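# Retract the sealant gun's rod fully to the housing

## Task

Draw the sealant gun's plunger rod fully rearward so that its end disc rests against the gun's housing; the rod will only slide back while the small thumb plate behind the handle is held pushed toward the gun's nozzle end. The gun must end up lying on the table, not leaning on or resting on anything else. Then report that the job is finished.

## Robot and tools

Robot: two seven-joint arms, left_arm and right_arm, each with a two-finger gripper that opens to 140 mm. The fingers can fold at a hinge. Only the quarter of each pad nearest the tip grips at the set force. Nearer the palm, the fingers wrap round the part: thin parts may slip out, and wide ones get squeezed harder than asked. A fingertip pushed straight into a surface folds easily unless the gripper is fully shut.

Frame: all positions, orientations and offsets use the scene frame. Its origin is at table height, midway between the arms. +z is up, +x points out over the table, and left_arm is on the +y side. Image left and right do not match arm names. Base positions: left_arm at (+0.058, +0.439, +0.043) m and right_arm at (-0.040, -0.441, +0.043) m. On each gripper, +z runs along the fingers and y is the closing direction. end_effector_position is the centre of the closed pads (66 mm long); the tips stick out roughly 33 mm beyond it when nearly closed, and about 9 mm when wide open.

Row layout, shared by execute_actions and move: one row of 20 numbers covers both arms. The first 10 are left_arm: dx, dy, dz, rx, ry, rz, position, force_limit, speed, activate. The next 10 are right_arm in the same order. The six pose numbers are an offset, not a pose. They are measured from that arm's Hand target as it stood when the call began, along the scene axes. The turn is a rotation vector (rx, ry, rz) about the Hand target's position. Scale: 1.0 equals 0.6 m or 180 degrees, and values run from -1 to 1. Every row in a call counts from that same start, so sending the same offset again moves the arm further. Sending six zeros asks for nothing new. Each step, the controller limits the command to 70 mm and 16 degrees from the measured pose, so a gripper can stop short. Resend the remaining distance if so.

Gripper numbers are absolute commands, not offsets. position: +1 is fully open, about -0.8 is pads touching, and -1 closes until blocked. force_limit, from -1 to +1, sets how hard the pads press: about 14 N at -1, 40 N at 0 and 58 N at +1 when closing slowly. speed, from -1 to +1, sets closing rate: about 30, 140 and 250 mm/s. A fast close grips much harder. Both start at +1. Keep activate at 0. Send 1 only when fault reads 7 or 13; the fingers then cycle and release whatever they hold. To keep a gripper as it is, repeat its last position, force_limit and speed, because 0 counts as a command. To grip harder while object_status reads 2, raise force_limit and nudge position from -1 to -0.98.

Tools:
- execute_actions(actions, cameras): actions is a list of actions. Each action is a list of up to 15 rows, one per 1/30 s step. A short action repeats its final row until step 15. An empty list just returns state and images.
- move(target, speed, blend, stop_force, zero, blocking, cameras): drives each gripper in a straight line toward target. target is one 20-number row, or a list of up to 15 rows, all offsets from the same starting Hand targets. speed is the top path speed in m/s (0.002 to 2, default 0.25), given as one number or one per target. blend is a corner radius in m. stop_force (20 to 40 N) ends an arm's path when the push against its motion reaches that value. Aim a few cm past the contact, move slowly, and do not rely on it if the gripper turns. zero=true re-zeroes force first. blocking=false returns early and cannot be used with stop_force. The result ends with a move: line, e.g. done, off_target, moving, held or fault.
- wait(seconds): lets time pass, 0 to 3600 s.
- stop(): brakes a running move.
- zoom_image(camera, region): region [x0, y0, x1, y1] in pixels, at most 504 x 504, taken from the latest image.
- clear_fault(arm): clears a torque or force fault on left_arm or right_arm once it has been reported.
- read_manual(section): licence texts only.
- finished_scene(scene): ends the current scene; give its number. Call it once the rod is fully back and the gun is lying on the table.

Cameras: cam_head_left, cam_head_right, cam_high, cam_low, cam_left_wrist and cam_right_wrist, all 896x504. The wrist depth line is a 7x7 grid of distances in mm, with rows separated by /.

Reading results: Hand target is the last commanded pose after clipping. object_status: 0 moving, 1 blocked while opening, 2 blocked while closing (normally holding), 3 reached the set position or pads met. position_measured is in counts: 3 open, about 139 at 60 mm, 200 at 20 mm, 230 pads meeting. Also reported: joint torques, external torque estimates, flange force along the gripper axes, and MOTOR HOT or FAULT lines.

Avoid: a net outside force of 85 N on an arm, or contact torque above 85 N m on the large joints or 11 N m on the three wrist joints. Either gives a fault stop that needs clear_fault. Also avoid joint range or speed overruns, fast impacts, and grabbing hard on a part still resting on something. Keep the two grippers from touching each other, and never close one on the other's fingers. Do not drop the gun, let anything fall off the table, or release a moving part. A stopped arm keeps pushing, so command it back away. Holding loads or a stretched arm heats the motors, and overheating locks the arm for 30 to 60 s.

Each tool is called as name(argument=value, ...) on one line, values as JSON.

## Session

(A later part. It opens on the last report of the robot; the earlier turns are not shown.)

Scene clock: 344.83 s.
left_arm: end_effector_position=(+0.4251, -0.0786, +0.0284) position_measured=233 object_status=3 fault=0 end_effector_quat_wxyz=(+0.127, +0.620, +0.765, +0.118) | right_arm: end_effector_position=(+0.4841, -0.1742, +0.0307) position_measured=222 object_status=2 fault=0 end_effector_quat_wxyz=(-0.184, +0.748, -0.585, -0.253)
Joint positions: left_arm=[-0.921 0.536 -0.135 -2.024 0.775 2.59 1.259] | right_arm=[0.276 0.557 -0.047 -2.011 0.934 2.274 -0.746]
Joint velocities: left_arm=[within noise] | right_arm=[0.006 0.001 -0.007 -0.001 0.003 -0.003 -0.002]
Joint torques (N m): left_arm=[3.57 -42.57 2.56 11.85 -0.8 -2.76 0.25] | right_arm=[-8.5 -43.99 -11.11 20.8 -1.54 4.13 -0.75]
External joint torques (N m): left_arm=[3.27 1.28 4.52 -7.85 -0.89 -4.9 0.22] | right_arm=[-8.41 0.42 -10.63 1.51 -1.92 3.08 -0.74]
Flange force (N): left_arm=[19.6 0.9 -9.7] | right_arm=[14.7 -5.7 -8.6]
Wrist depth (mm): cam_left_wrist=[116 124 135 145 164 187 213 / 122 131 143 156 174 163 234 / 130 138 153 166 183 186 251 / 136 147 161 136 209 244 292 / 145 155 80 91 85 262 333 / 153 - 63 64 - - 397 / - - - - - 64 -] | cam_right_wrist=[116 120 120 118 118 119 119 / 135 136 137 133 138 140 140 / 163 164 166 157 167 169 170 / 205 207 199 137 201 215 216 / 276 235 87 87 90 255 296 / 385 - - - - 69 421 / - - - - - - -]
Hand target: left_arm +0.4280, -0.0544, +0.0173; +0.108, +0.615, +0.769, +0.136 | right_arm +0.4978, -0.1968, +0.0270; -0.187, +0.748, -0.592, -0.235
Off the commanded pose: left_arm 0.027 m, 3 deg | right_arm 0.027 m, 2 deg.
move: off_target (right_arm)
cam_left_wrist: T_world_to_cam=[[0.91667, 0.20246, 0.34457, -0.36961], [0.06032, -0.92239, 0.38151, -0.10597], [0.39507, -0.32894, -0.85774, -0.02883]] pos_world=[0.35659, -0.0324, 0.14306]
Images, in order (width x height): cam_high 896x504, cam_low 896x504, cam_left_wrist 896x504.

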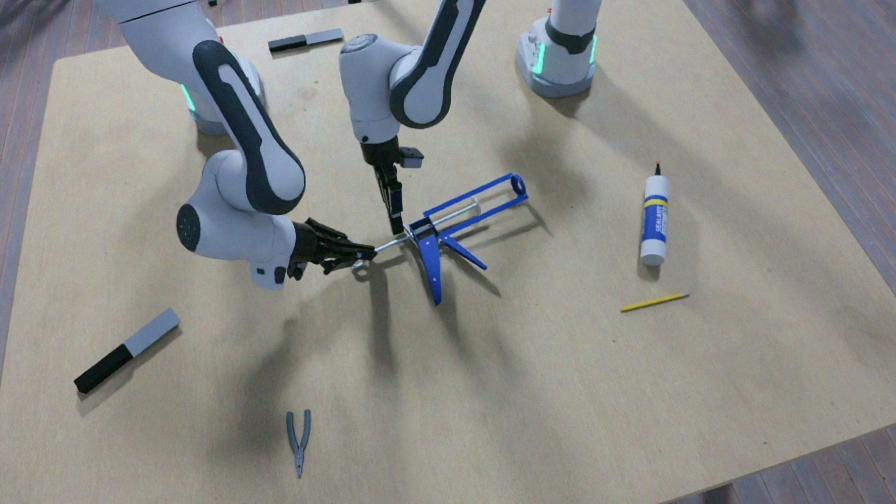

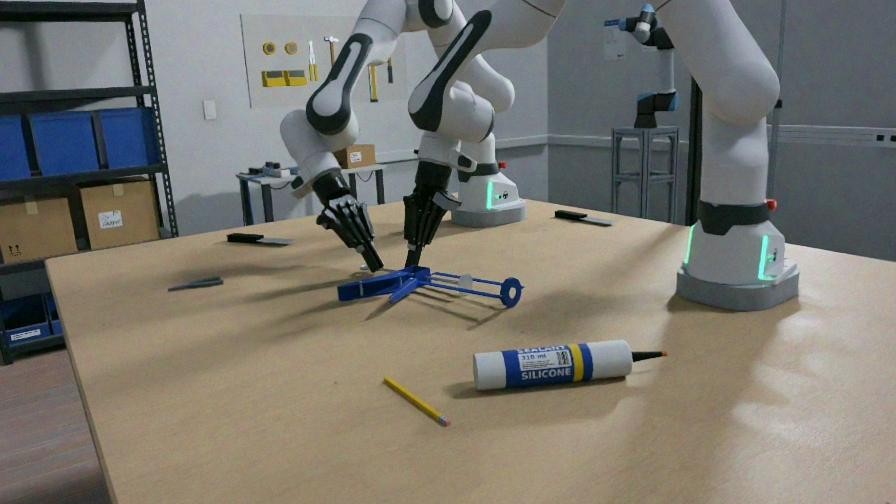

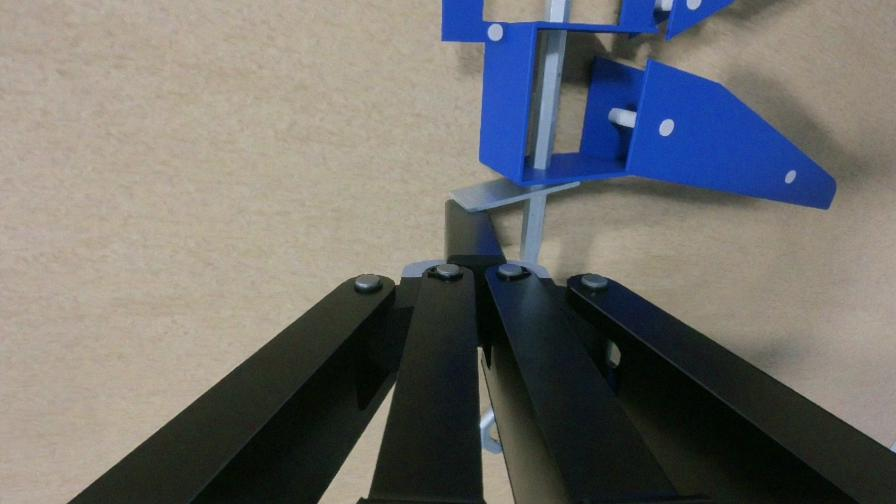

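move(target=[0,0,0,0,0,0,-1,-1,0,0,0.035,-0.137,0,0,0,0,-1,0,-1,0], speed=0.025, stop_force=25, cameras=["cam_high","cam_left_wrist","cam_low"])

zoom_image(camera="cam_high", region=[320, 130, 560, 320])

Scene clock: 355.07 s.
left_arm: end_effector_position=(+0.4273, -0.0788, +0.0307) position_measured=233 object_status=3 fault=0 end_effector_quat_wxyz=(+0.129, +0.619, +0.766, +0.118) | right_arm: end_effector_position=(+0.5042, -0.2525, +0.0294) position_measured=222 object_status=2 fault=0 end_effector_quat_wxyz=(-0.184, +0.748, -0.583, -0.257)
Joint positions: left_arm=[-0.923 0.532 -0.131 -2.024 0.773 2.591 1.259] | right_arm=[0.261 0.598 -0.199 -1.948 0.921 2.133 -0.839]
Joint torques (N m): left_arm=[2.29 -40.65 2.4 11.09 -1.02 -2.8 0.37] | right_arm=[-9 -45.67 -14.51 22.52 -1.37 4.79 -0.75]
External joint torques (N m): left_arm=[2.27 3.06 4.53 -8.6 -1.11 -4.96 0.34] | right_arm=[-8.96 -0.38 -11.4 3.06 -2.02 3.86 -0.74]
Flange force (N): left_arm=[17.9 -0.9 -6.6] | right_arm=[15.5 -6.3 -10.5]
Wrist depth (mm): cam_left_wrist=[118 126 137 146 166 190 217 / 124 133 145 158 176 164 236 / 131 140 155 168 186 184 263 / 138 150 164 137 210 250 299 / 147 158 80 91 85 265 340 / 155 - 64 64 - - 409 / - - - - - 64 -] | cam_right_wrist=[114 118 118 115 116 120 117 / 134 134 135 131 137 137 139 / 168 162 164 157 166 167 169 / 204 206 197 137 199 213 215 / 279 262 87 87 90 253 297 / 387 - - - - 69 429 / - - - - - - -]
Hand target: left_arm +0.4280, -0.0544, +0.0173; +0.108, +0.615, +0.769, +0.136 | right_arm +0.5188, -0.2790, +0.0270; -0.187, +0.748, -0.592, -0.235
Off the commanded pose: left_arm 0.028 m, 3 deg | right_arm 0.030 m, 3 deg.
move: off_target (right_arm)
cam_left_wrist: T_world_to_cam=[[0.91497, 0.20603, 0.34695, -0.37152], [0.06155, -0.92103, 0.3846, -0.10774], [0.39879, -0.33055, -0.8554, -0.02945]] pos_world=[0.35831, -0.03242, 0.14514]
Images, in order (width x height): cam_high 896x504, cam_low 896x504, cam_left_wrist 896x504.

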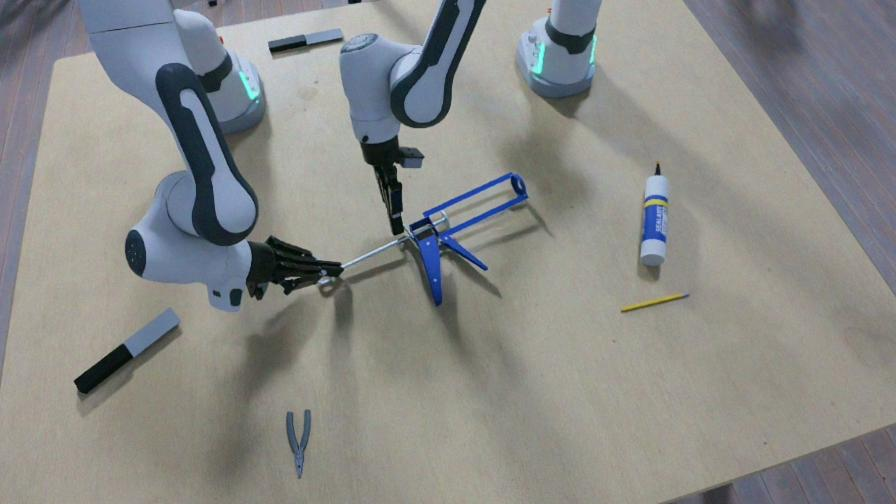

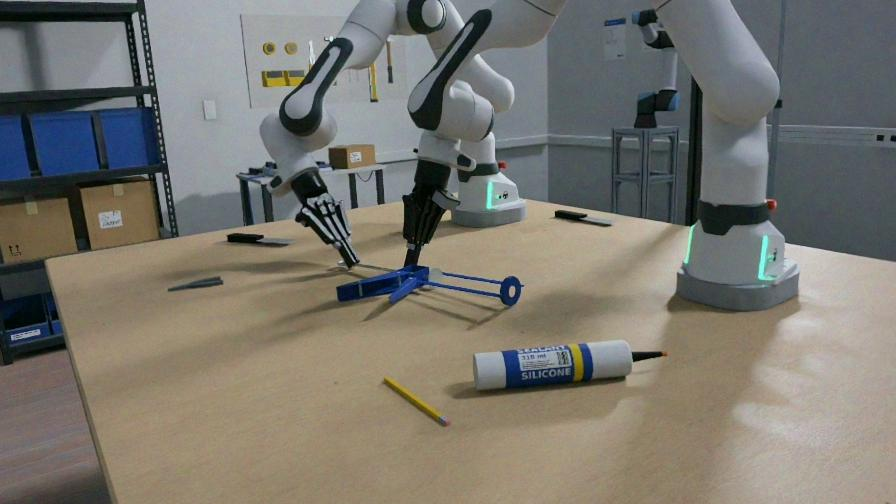

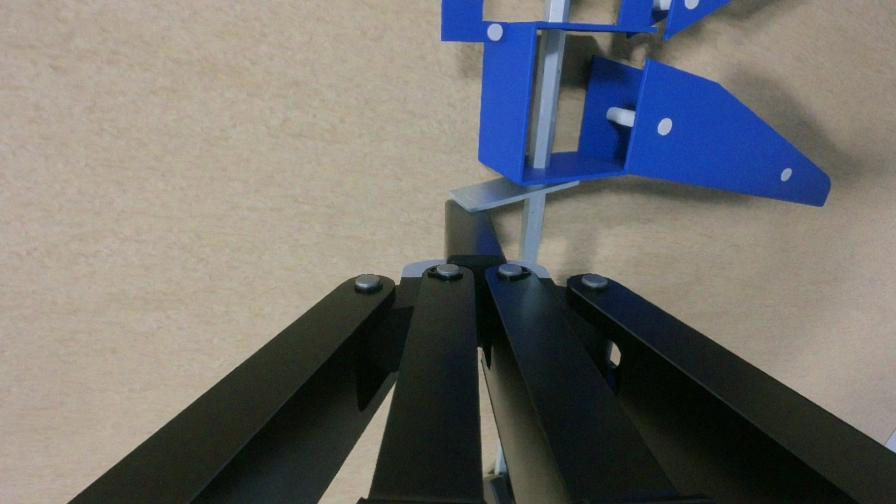

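Scaled by 2.100 from the camera's image (finer frame: 1280x720).

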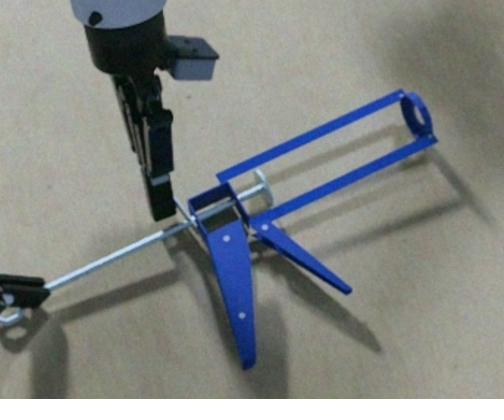

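move(target=[0,0,0,0,0,0,-1,-1,0,0,0.024,-0.097,0,0,0,0,-1,0,-1,0], speed=0.02, stop_force=20, cameras=["cam_high","cam_left_wrist","cam_low"])

zoom_image(camera="cam_high", region=[380, 160, 540, 320])

zoom_image(camera="cam_low", region=[330, 230, 530, 330])

Scene clock: 368.93 s.
left_arm: end_effector_position=(+0.4261, -0.0872, +0.0337) position_measured=233 object_status=3 fault=0 end_effector_quat_wxyz=(+0.135, +0.621, +0.764, +0.112) | right_arm: end_effector_position=(+0.5149, -0.2981, +0.0316) position_measured=222 object_status=2 fault=0 end_effector_quat_wxyz=(-0.187, +0.749, -0.576, -0.268)
Joint positions: left_arm=[-0.954 0.53 -0.103 -2.02 0.752 2.612 1.271] | right_arm=[0.419 0.694 -0.492 -1.864 1.03 1.931 -0.949]
Joint velocities: left_arm=[-0.005 0 0.004 0 -0.004 0.001 0.001] | right_arm=[0.035 0.013 -0.042 0.001 0.024 -0.021 -0.012]
Joint torques (N m): left_arm=[3.45 -41.1 4.16 8.73 -1.19 -4.58 0.39] | right_arm=[-12.44 -43.02 -24.95 22.18 -1.7 7.31 -0.56]
External joint torques (N m): left_arm=[3.37 2.72 5.77 -11 -1.25 -6.78 0.35] | right_arm=[-12.63 1.71 -16.04 3.27 -2.65 6.59 -0.54]
Flange force (N): left_arm=[24.8 -0.4 -12.1] | right_arm=[22.3 -8.6 -13.7]
Wrist depth (mm): cam_left_wrist=[119 129 139 143 154 192 219 / 125 135 148 159 178 170 238 / 133 143 159 170 169 186 266 / 142 152 167 137 213 254 305 / 150 161 80 91 87 272 353 / 159 - 64 64 - - 421 / - - - - - 64 -] | cam_right_wrist=[114 118 118 116 116 120 118 / 134 135 136 132 138 138 139 / 171 165 166 157 168 170 171 / 210 211 202 124 204 220 221 / 293 272 87 87 90 265 313 / 422 - - - - 69 474 / - - - - - - -]
Hand target: left_arm +0.4280, -0.0544, +0.0173; +0.108, +0.615, +0.769, +0.136 | right_arm +0.5332, -0.3372, +0.0270; -0.187, +0.748, -0.592, -0.235
Off the commanded pose: left_arm 0.037 m, 4 deg | right_arm 0.043 m, 4 deg.
move: moving (right_arm; no rest 5 s after the path's end)
cam_left_wrist: T_world_to_cam=[[0.9162, 0.20454, 0.34458, -0.37035], [0.05399, -0.91508, 0.39964, -0.11325], [0.39706, -0.34754, -0.84944, -0.03018]] pos_world=[0.35741, -0.03837, 0.14723]
Images, in order (width x height): cam_high 896x504, cam_low 896x504, cam_left_wrist 896x504.

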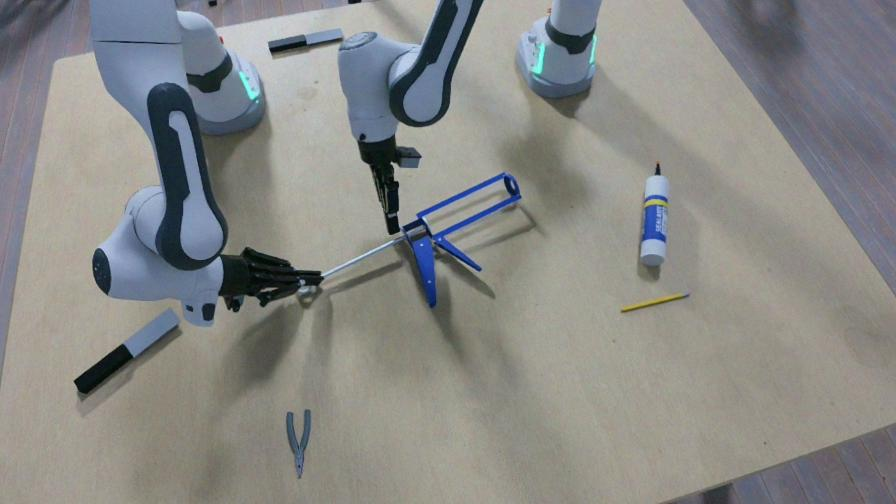

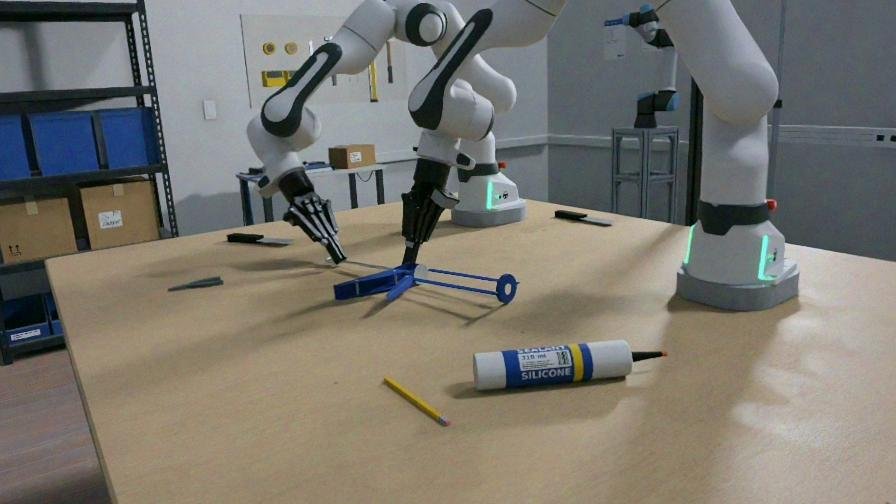

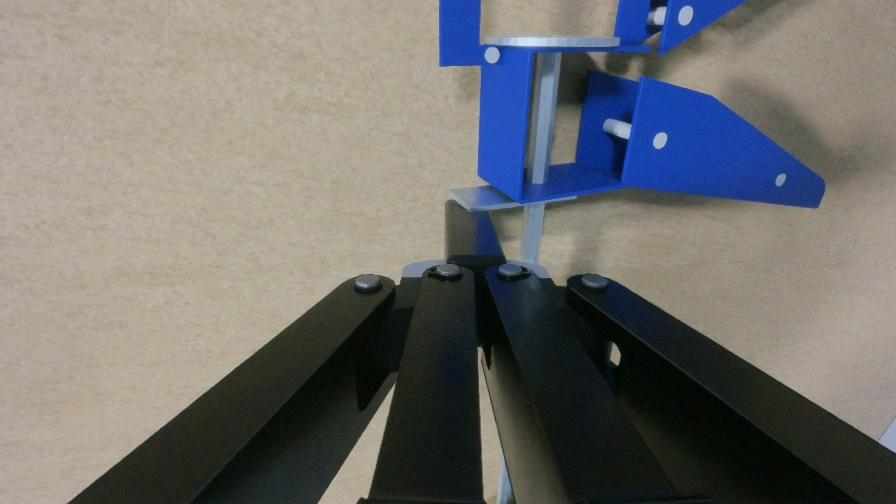

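Scaled by 3.150 from the camera's image (finer frame: 1280x720).

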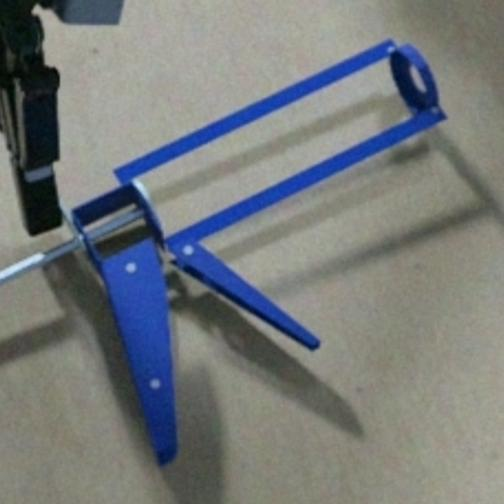

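Scaled by 2.520 from the camera's image (finer frame: 1280x720).

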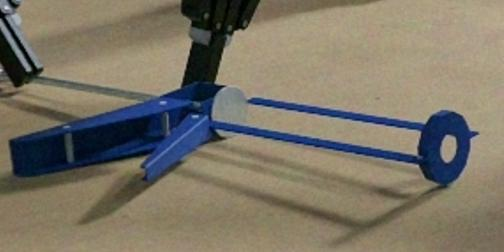

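move(target=[[0,-0.03,0.01,0,0,0,-1,-1,0,0,-0.0203,0.0417,0,0,0,0,-1,0,-1,0],[0.003,-0.073,0.021,0,0,0,-1,-1,0,0,-0.0203,0.0417,0,0,0,0,-1,0,-1,0],[0,-0.078,0.2,0,0,0,-1,-1,0,0,-0.0203,0.0417,0,0,0,0,-1,0,-1,0]], speed=0.06, blend=[0.004,0.004,0], cameras=["cam_high","cam_left_wrist","cam_low","cam_right_wrist"])

zoom_image(camera="cam_left_wrist", region=[380, 0, 632, 260])

zoom_image(camera="cam_low", region=[330, 230, 530, 330])

Scene clock: 379.90 s.
left_arm: end_effector_position=(+0.4279, -0.1018, +0.1372) position_measured=233 object_status=3 fault=0 end_effector_quat_wxyz=(+0.110, +0.613, +0.771, +0.136) | right_arm: end_effector_position=(+0.5180, -0.3072, +0.0281) position_measured=222 object_status=2 fault=0 end_effector_quat_wxyz=(-0.186, +0.748, -0.590, -0.241)
Joint positions: left_arm=[-0.914 0.41 -0.213 -1.899 0.587 2.307 1.429] | right_arm=[0.473 0.677 -0.539 -1.911 1.061 1.988 -0.96]
Joint velocities: left_arm=[0 0.001 0 0.001 0 -0.001 0.005] | right_arm=[within noise]
Joint torques (N m): left_arm=[0.06 -44.77 -2.68 22.65 0.16 2.01 0.37] | right_arm=[-1.35 -43.24 -11.31 19.95 1.28 1.79 -0.21]
External joint torques (N m): left_arm=[-0.08 -1.77 -0.33 0.02 -0.46 -0.16 0.33] | right_arm=[-1.44 0.04 -1.5 1.32 0.41 0.87 -0.19]
Flange force (N): left_arm=[4.1 0.7 -4.1] | right_arm=[3.8 -4.1 -0.3]
Wrist depth (mm): cam_left_wrist=[199 213 234 252 274 325 371 / 210 223 246 272 284 348 401 / 218 236 259 283 323 377 442 / 228 249 273 137 350 412 488 / 241 259 80 91 86 432 532 / 252 - 63 64 - - 2252 / - - - - - 64 -] | cam_right_wrist=[114 117 117 114 114 113 114 / 134 134 134 129 133 133 133 / 169 162 161 154 160 160 159 / 203 203 193 136 192 202 201 / 276 257 88 87 92 237 268 / 384 - - - - 69 370 / - - - - - - -]
Hand target: left_arm +0.4280, -0.1012, +0.1373; +0.108, +0.615, +0.769, +0.136 | right_arm +0.5211, -0.3122, +0.0270; -0.187, +0.748, -0.592, -0.235
Off the commanded pose: left_arm 0.001 m, 0 deg | right_arm 0.006 m, 1 deg.
move: off_target (right_arm)
cam_left_wrist: T_world_to_cam=[[0.9126, 0.21111, 0.35012, -0.40316], [0.08637, -0.93659, 0.33961, -0.17591], [0.39962, -0.27968, -0.87297, 0.06093]] pos_world=[0.35877, -0.0626, 0.25408]
cam_right_wrist: T_world_to_cam=[[-0.97536, -0.22052, -0.00694, 0.44758], [-0.13097, 0.55342, 0.82254, 0.22126], [-0.17755, 0.80318, -0.56866, 0.49613]] pos_world=[0.55362, -0.42223, 0.10325]
Images, in order (width x height): cam_high 896x504, cam_low 896x504, cam_left_wrist 896x504, cam_right_wrist 896x504.

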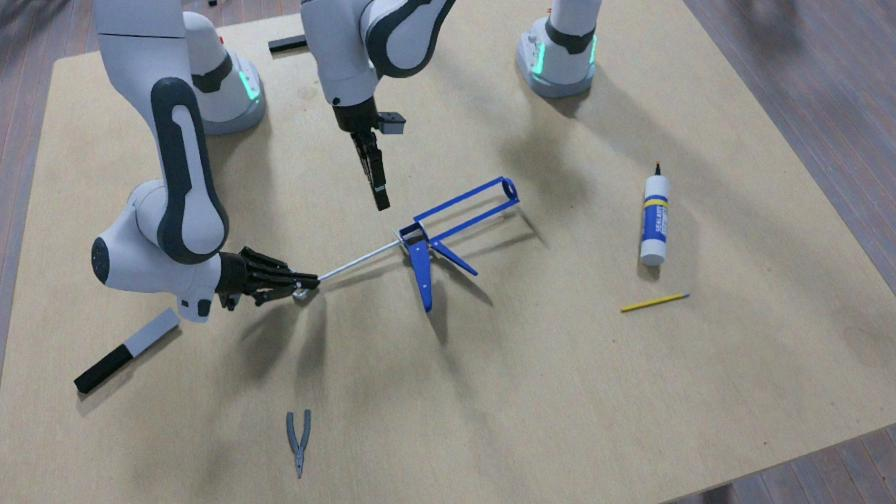

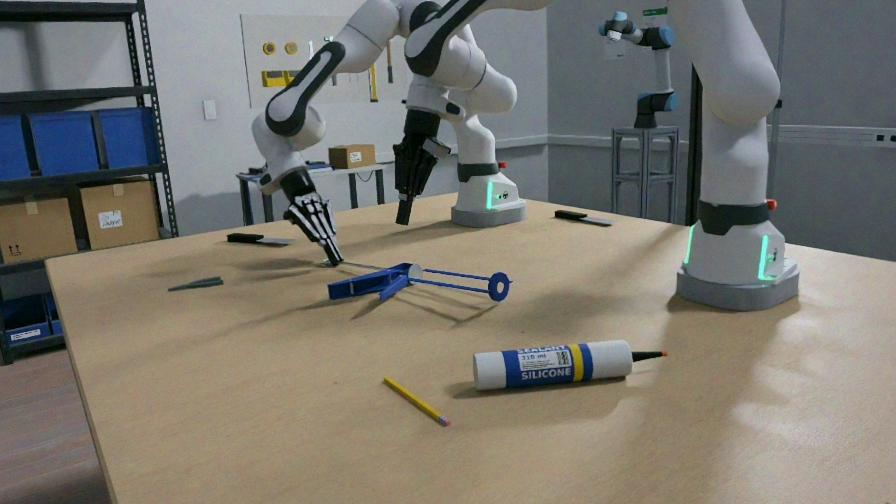

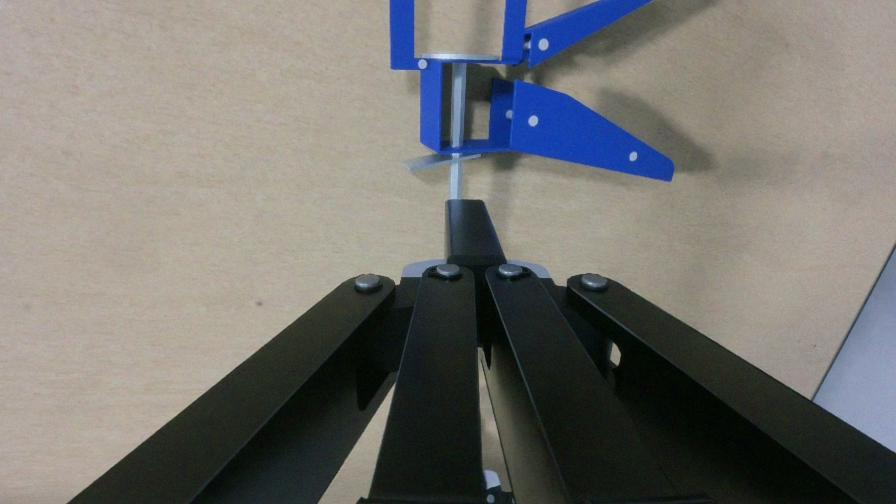

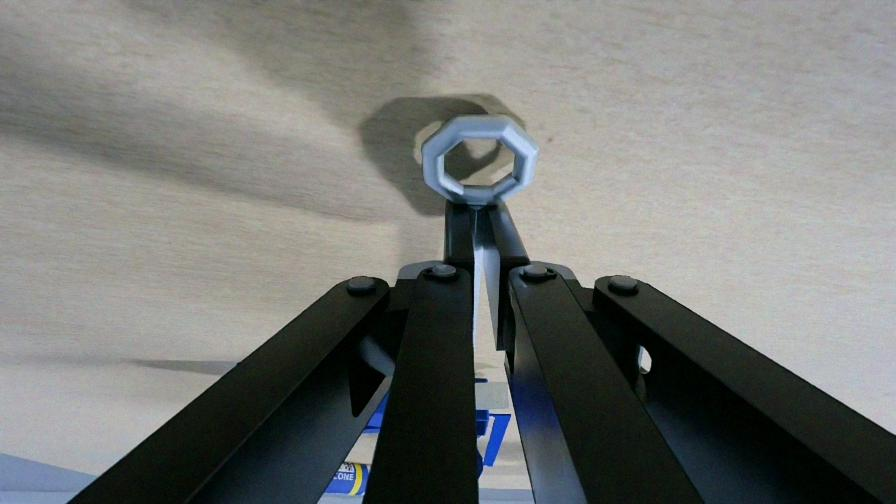

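Scaled by 1.938 from the camera's image (finer frame: 1280x720).

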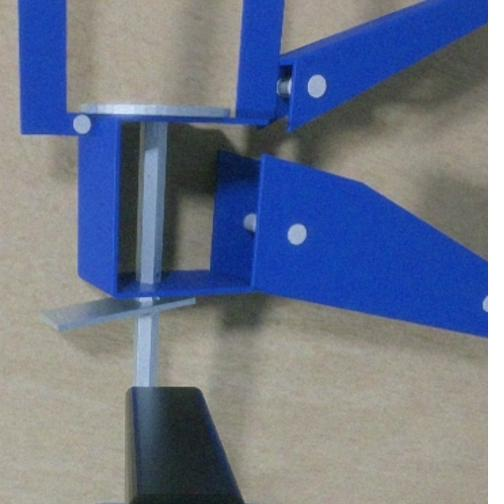

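Scaled by 2.520 from the camera's image (finer frame: 1280x720).

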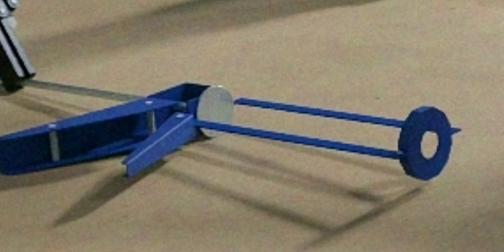

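move(target=[[0,0,0,0,0,0,-1,-1,0,0,-0.003,0.006,0,0,0,0,-1,0,-1,0],[0,0,0,0,0,0,-1,-1,0,0,-0.003,0.006,0,0,0,0,-0.3,-1,-0.8,0],[0,0,0.05,0,0,0,-1,-1,0,0,-0.003,-0.05,0.17,0,0,0,-0.3,-1,-0.8,0]], speed=0.08, cameras=["cam_high","cam_left_wrist","cam_low"])

zoom_image(camera="cam_left_wrist", region=[350, 0, 602, 260])

zoom_image(camera="cam_low", region=[330, 230, 530, 330])

Scene clock: 388.30 s.
left_arm: end_effector_position=(+0.4277, -0.1014, +0.1663) position_measured=233 object_status=3 fault=0 end_effector_quat_wxyz=(+0.109, +0.613, +0.770, +0.136) | right_arm: end_effector_position=(+0.5203, -0.3423, +0.1289) position_measured=167 object_status=3 fault=0 end_effector_quat_wxyz=(-0.189, +0.749, -0.590, -0.234)
Joint positions: left_arm=[-0.903 0.367 -0.231 -1.886 0.556 2.255 1.465] | right_arm=[0.495 0.485 -0.647 -1.935 0.909 1.881 -0.869]
Joint velocities: left_arm=[within noise] | right_arm=[-0.001 0 -0.001 0 -0.001 -0.001 0.007]
Joint torques (N m): left_arm=[0.03 -44.32 -2.66 23.3 0.24 2.04 0.37] | right_arm=[0.19 -39.43 -8.8 22 0.95 0.79 0.06]
External joint torques (N m): left_arm=[0.05 -1.77 -0.24 -0.08 -0.48 -0.2 0.34] | right_arm=[0.2 -0.23 -0.17 0.82 -0.2 -0.27 0.08]
Flange force (N): left_arm=[4.9 0.7 -3.9] | right_arm=[0.1 -2.5 -1.7]
Wrist depth (mm): cam_left_wrist=[222 238 258 277 315 361 408 / 232 249 274 299 329 389 448 / 241 262 289 318 355 418 488 / 254 275 303 136 387 453 539 / 267 288 80 91 85 484 597 / 277 - 63 64 - - - / - - - - - 64 -] | cam_right_wrist=[224 223 222 221 220 218 218 / 262 262 260 258 256 255 253 / 319 318 313 310 308 306 305 / 405 398 375 370 151 382 379 / 541 77 87 458 93 92 474 / - - 69 669 - 74 68 / - - - 1357 - - -]
Hand target: left_arm +0.4280, -0.1012, +0.1673; +0.108, +0.615, +0.769, +0.136 | right_arm +0.5193, -0.3422, +0.1290; -0.187, +0.748, -0.592, -0.235
Off the commanded pose: left_arm 0.001 m, 0 deg | right_arm 0.001 m, 0 deg.
move: done
cam_left_wrist: T_world_to_cam=[[0.91311, 0.20953, 0.34976, -0.41364], [0.08569, -0.93731, 0.33781, -0.18495], [0.39861, -0.27848, -0.87382, 0.08725]] pos_world=[0.35876, -0.06239, 0.28339]
Images, in order (width x height): cam_high 896x504, cam_low 896x504, cam_left_wrist 896x504.

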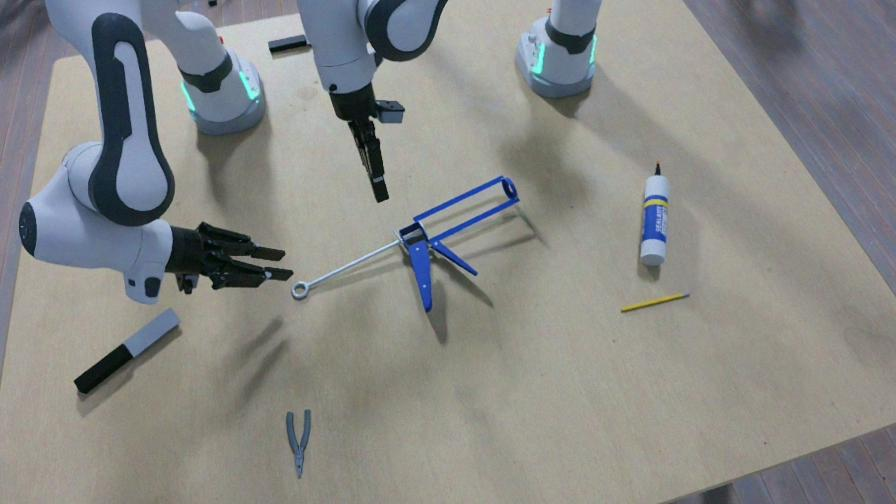

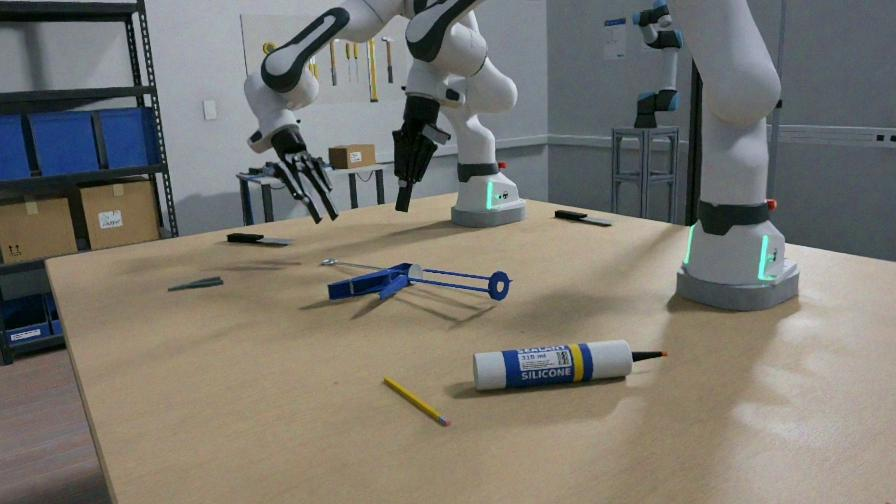

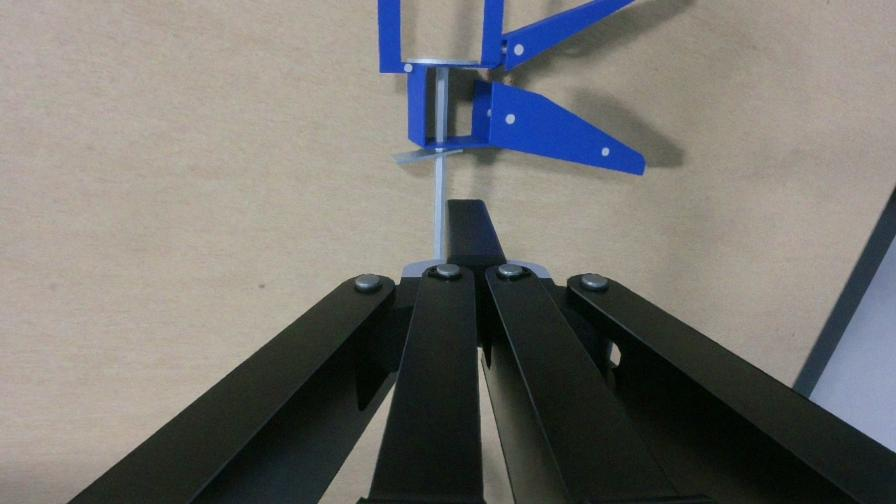

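Scaled by 1.938 from the camera's image (finer frame: 1280x720).

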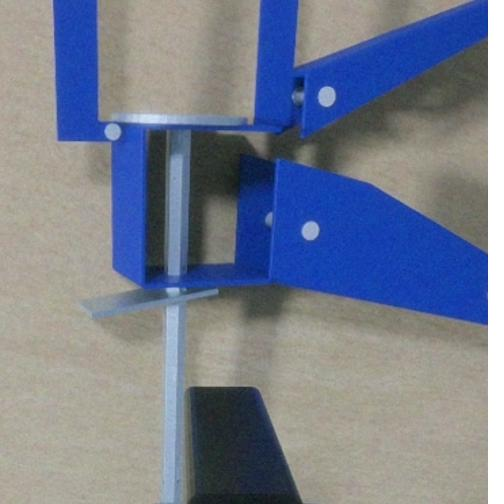

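Scaled by 2.520 from the camera's image (finer frame: 1280x720).

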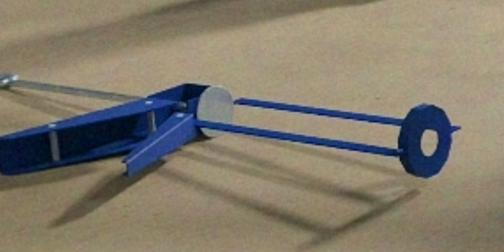

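finished_scene(scene=1)

The scene is finished: the task was done.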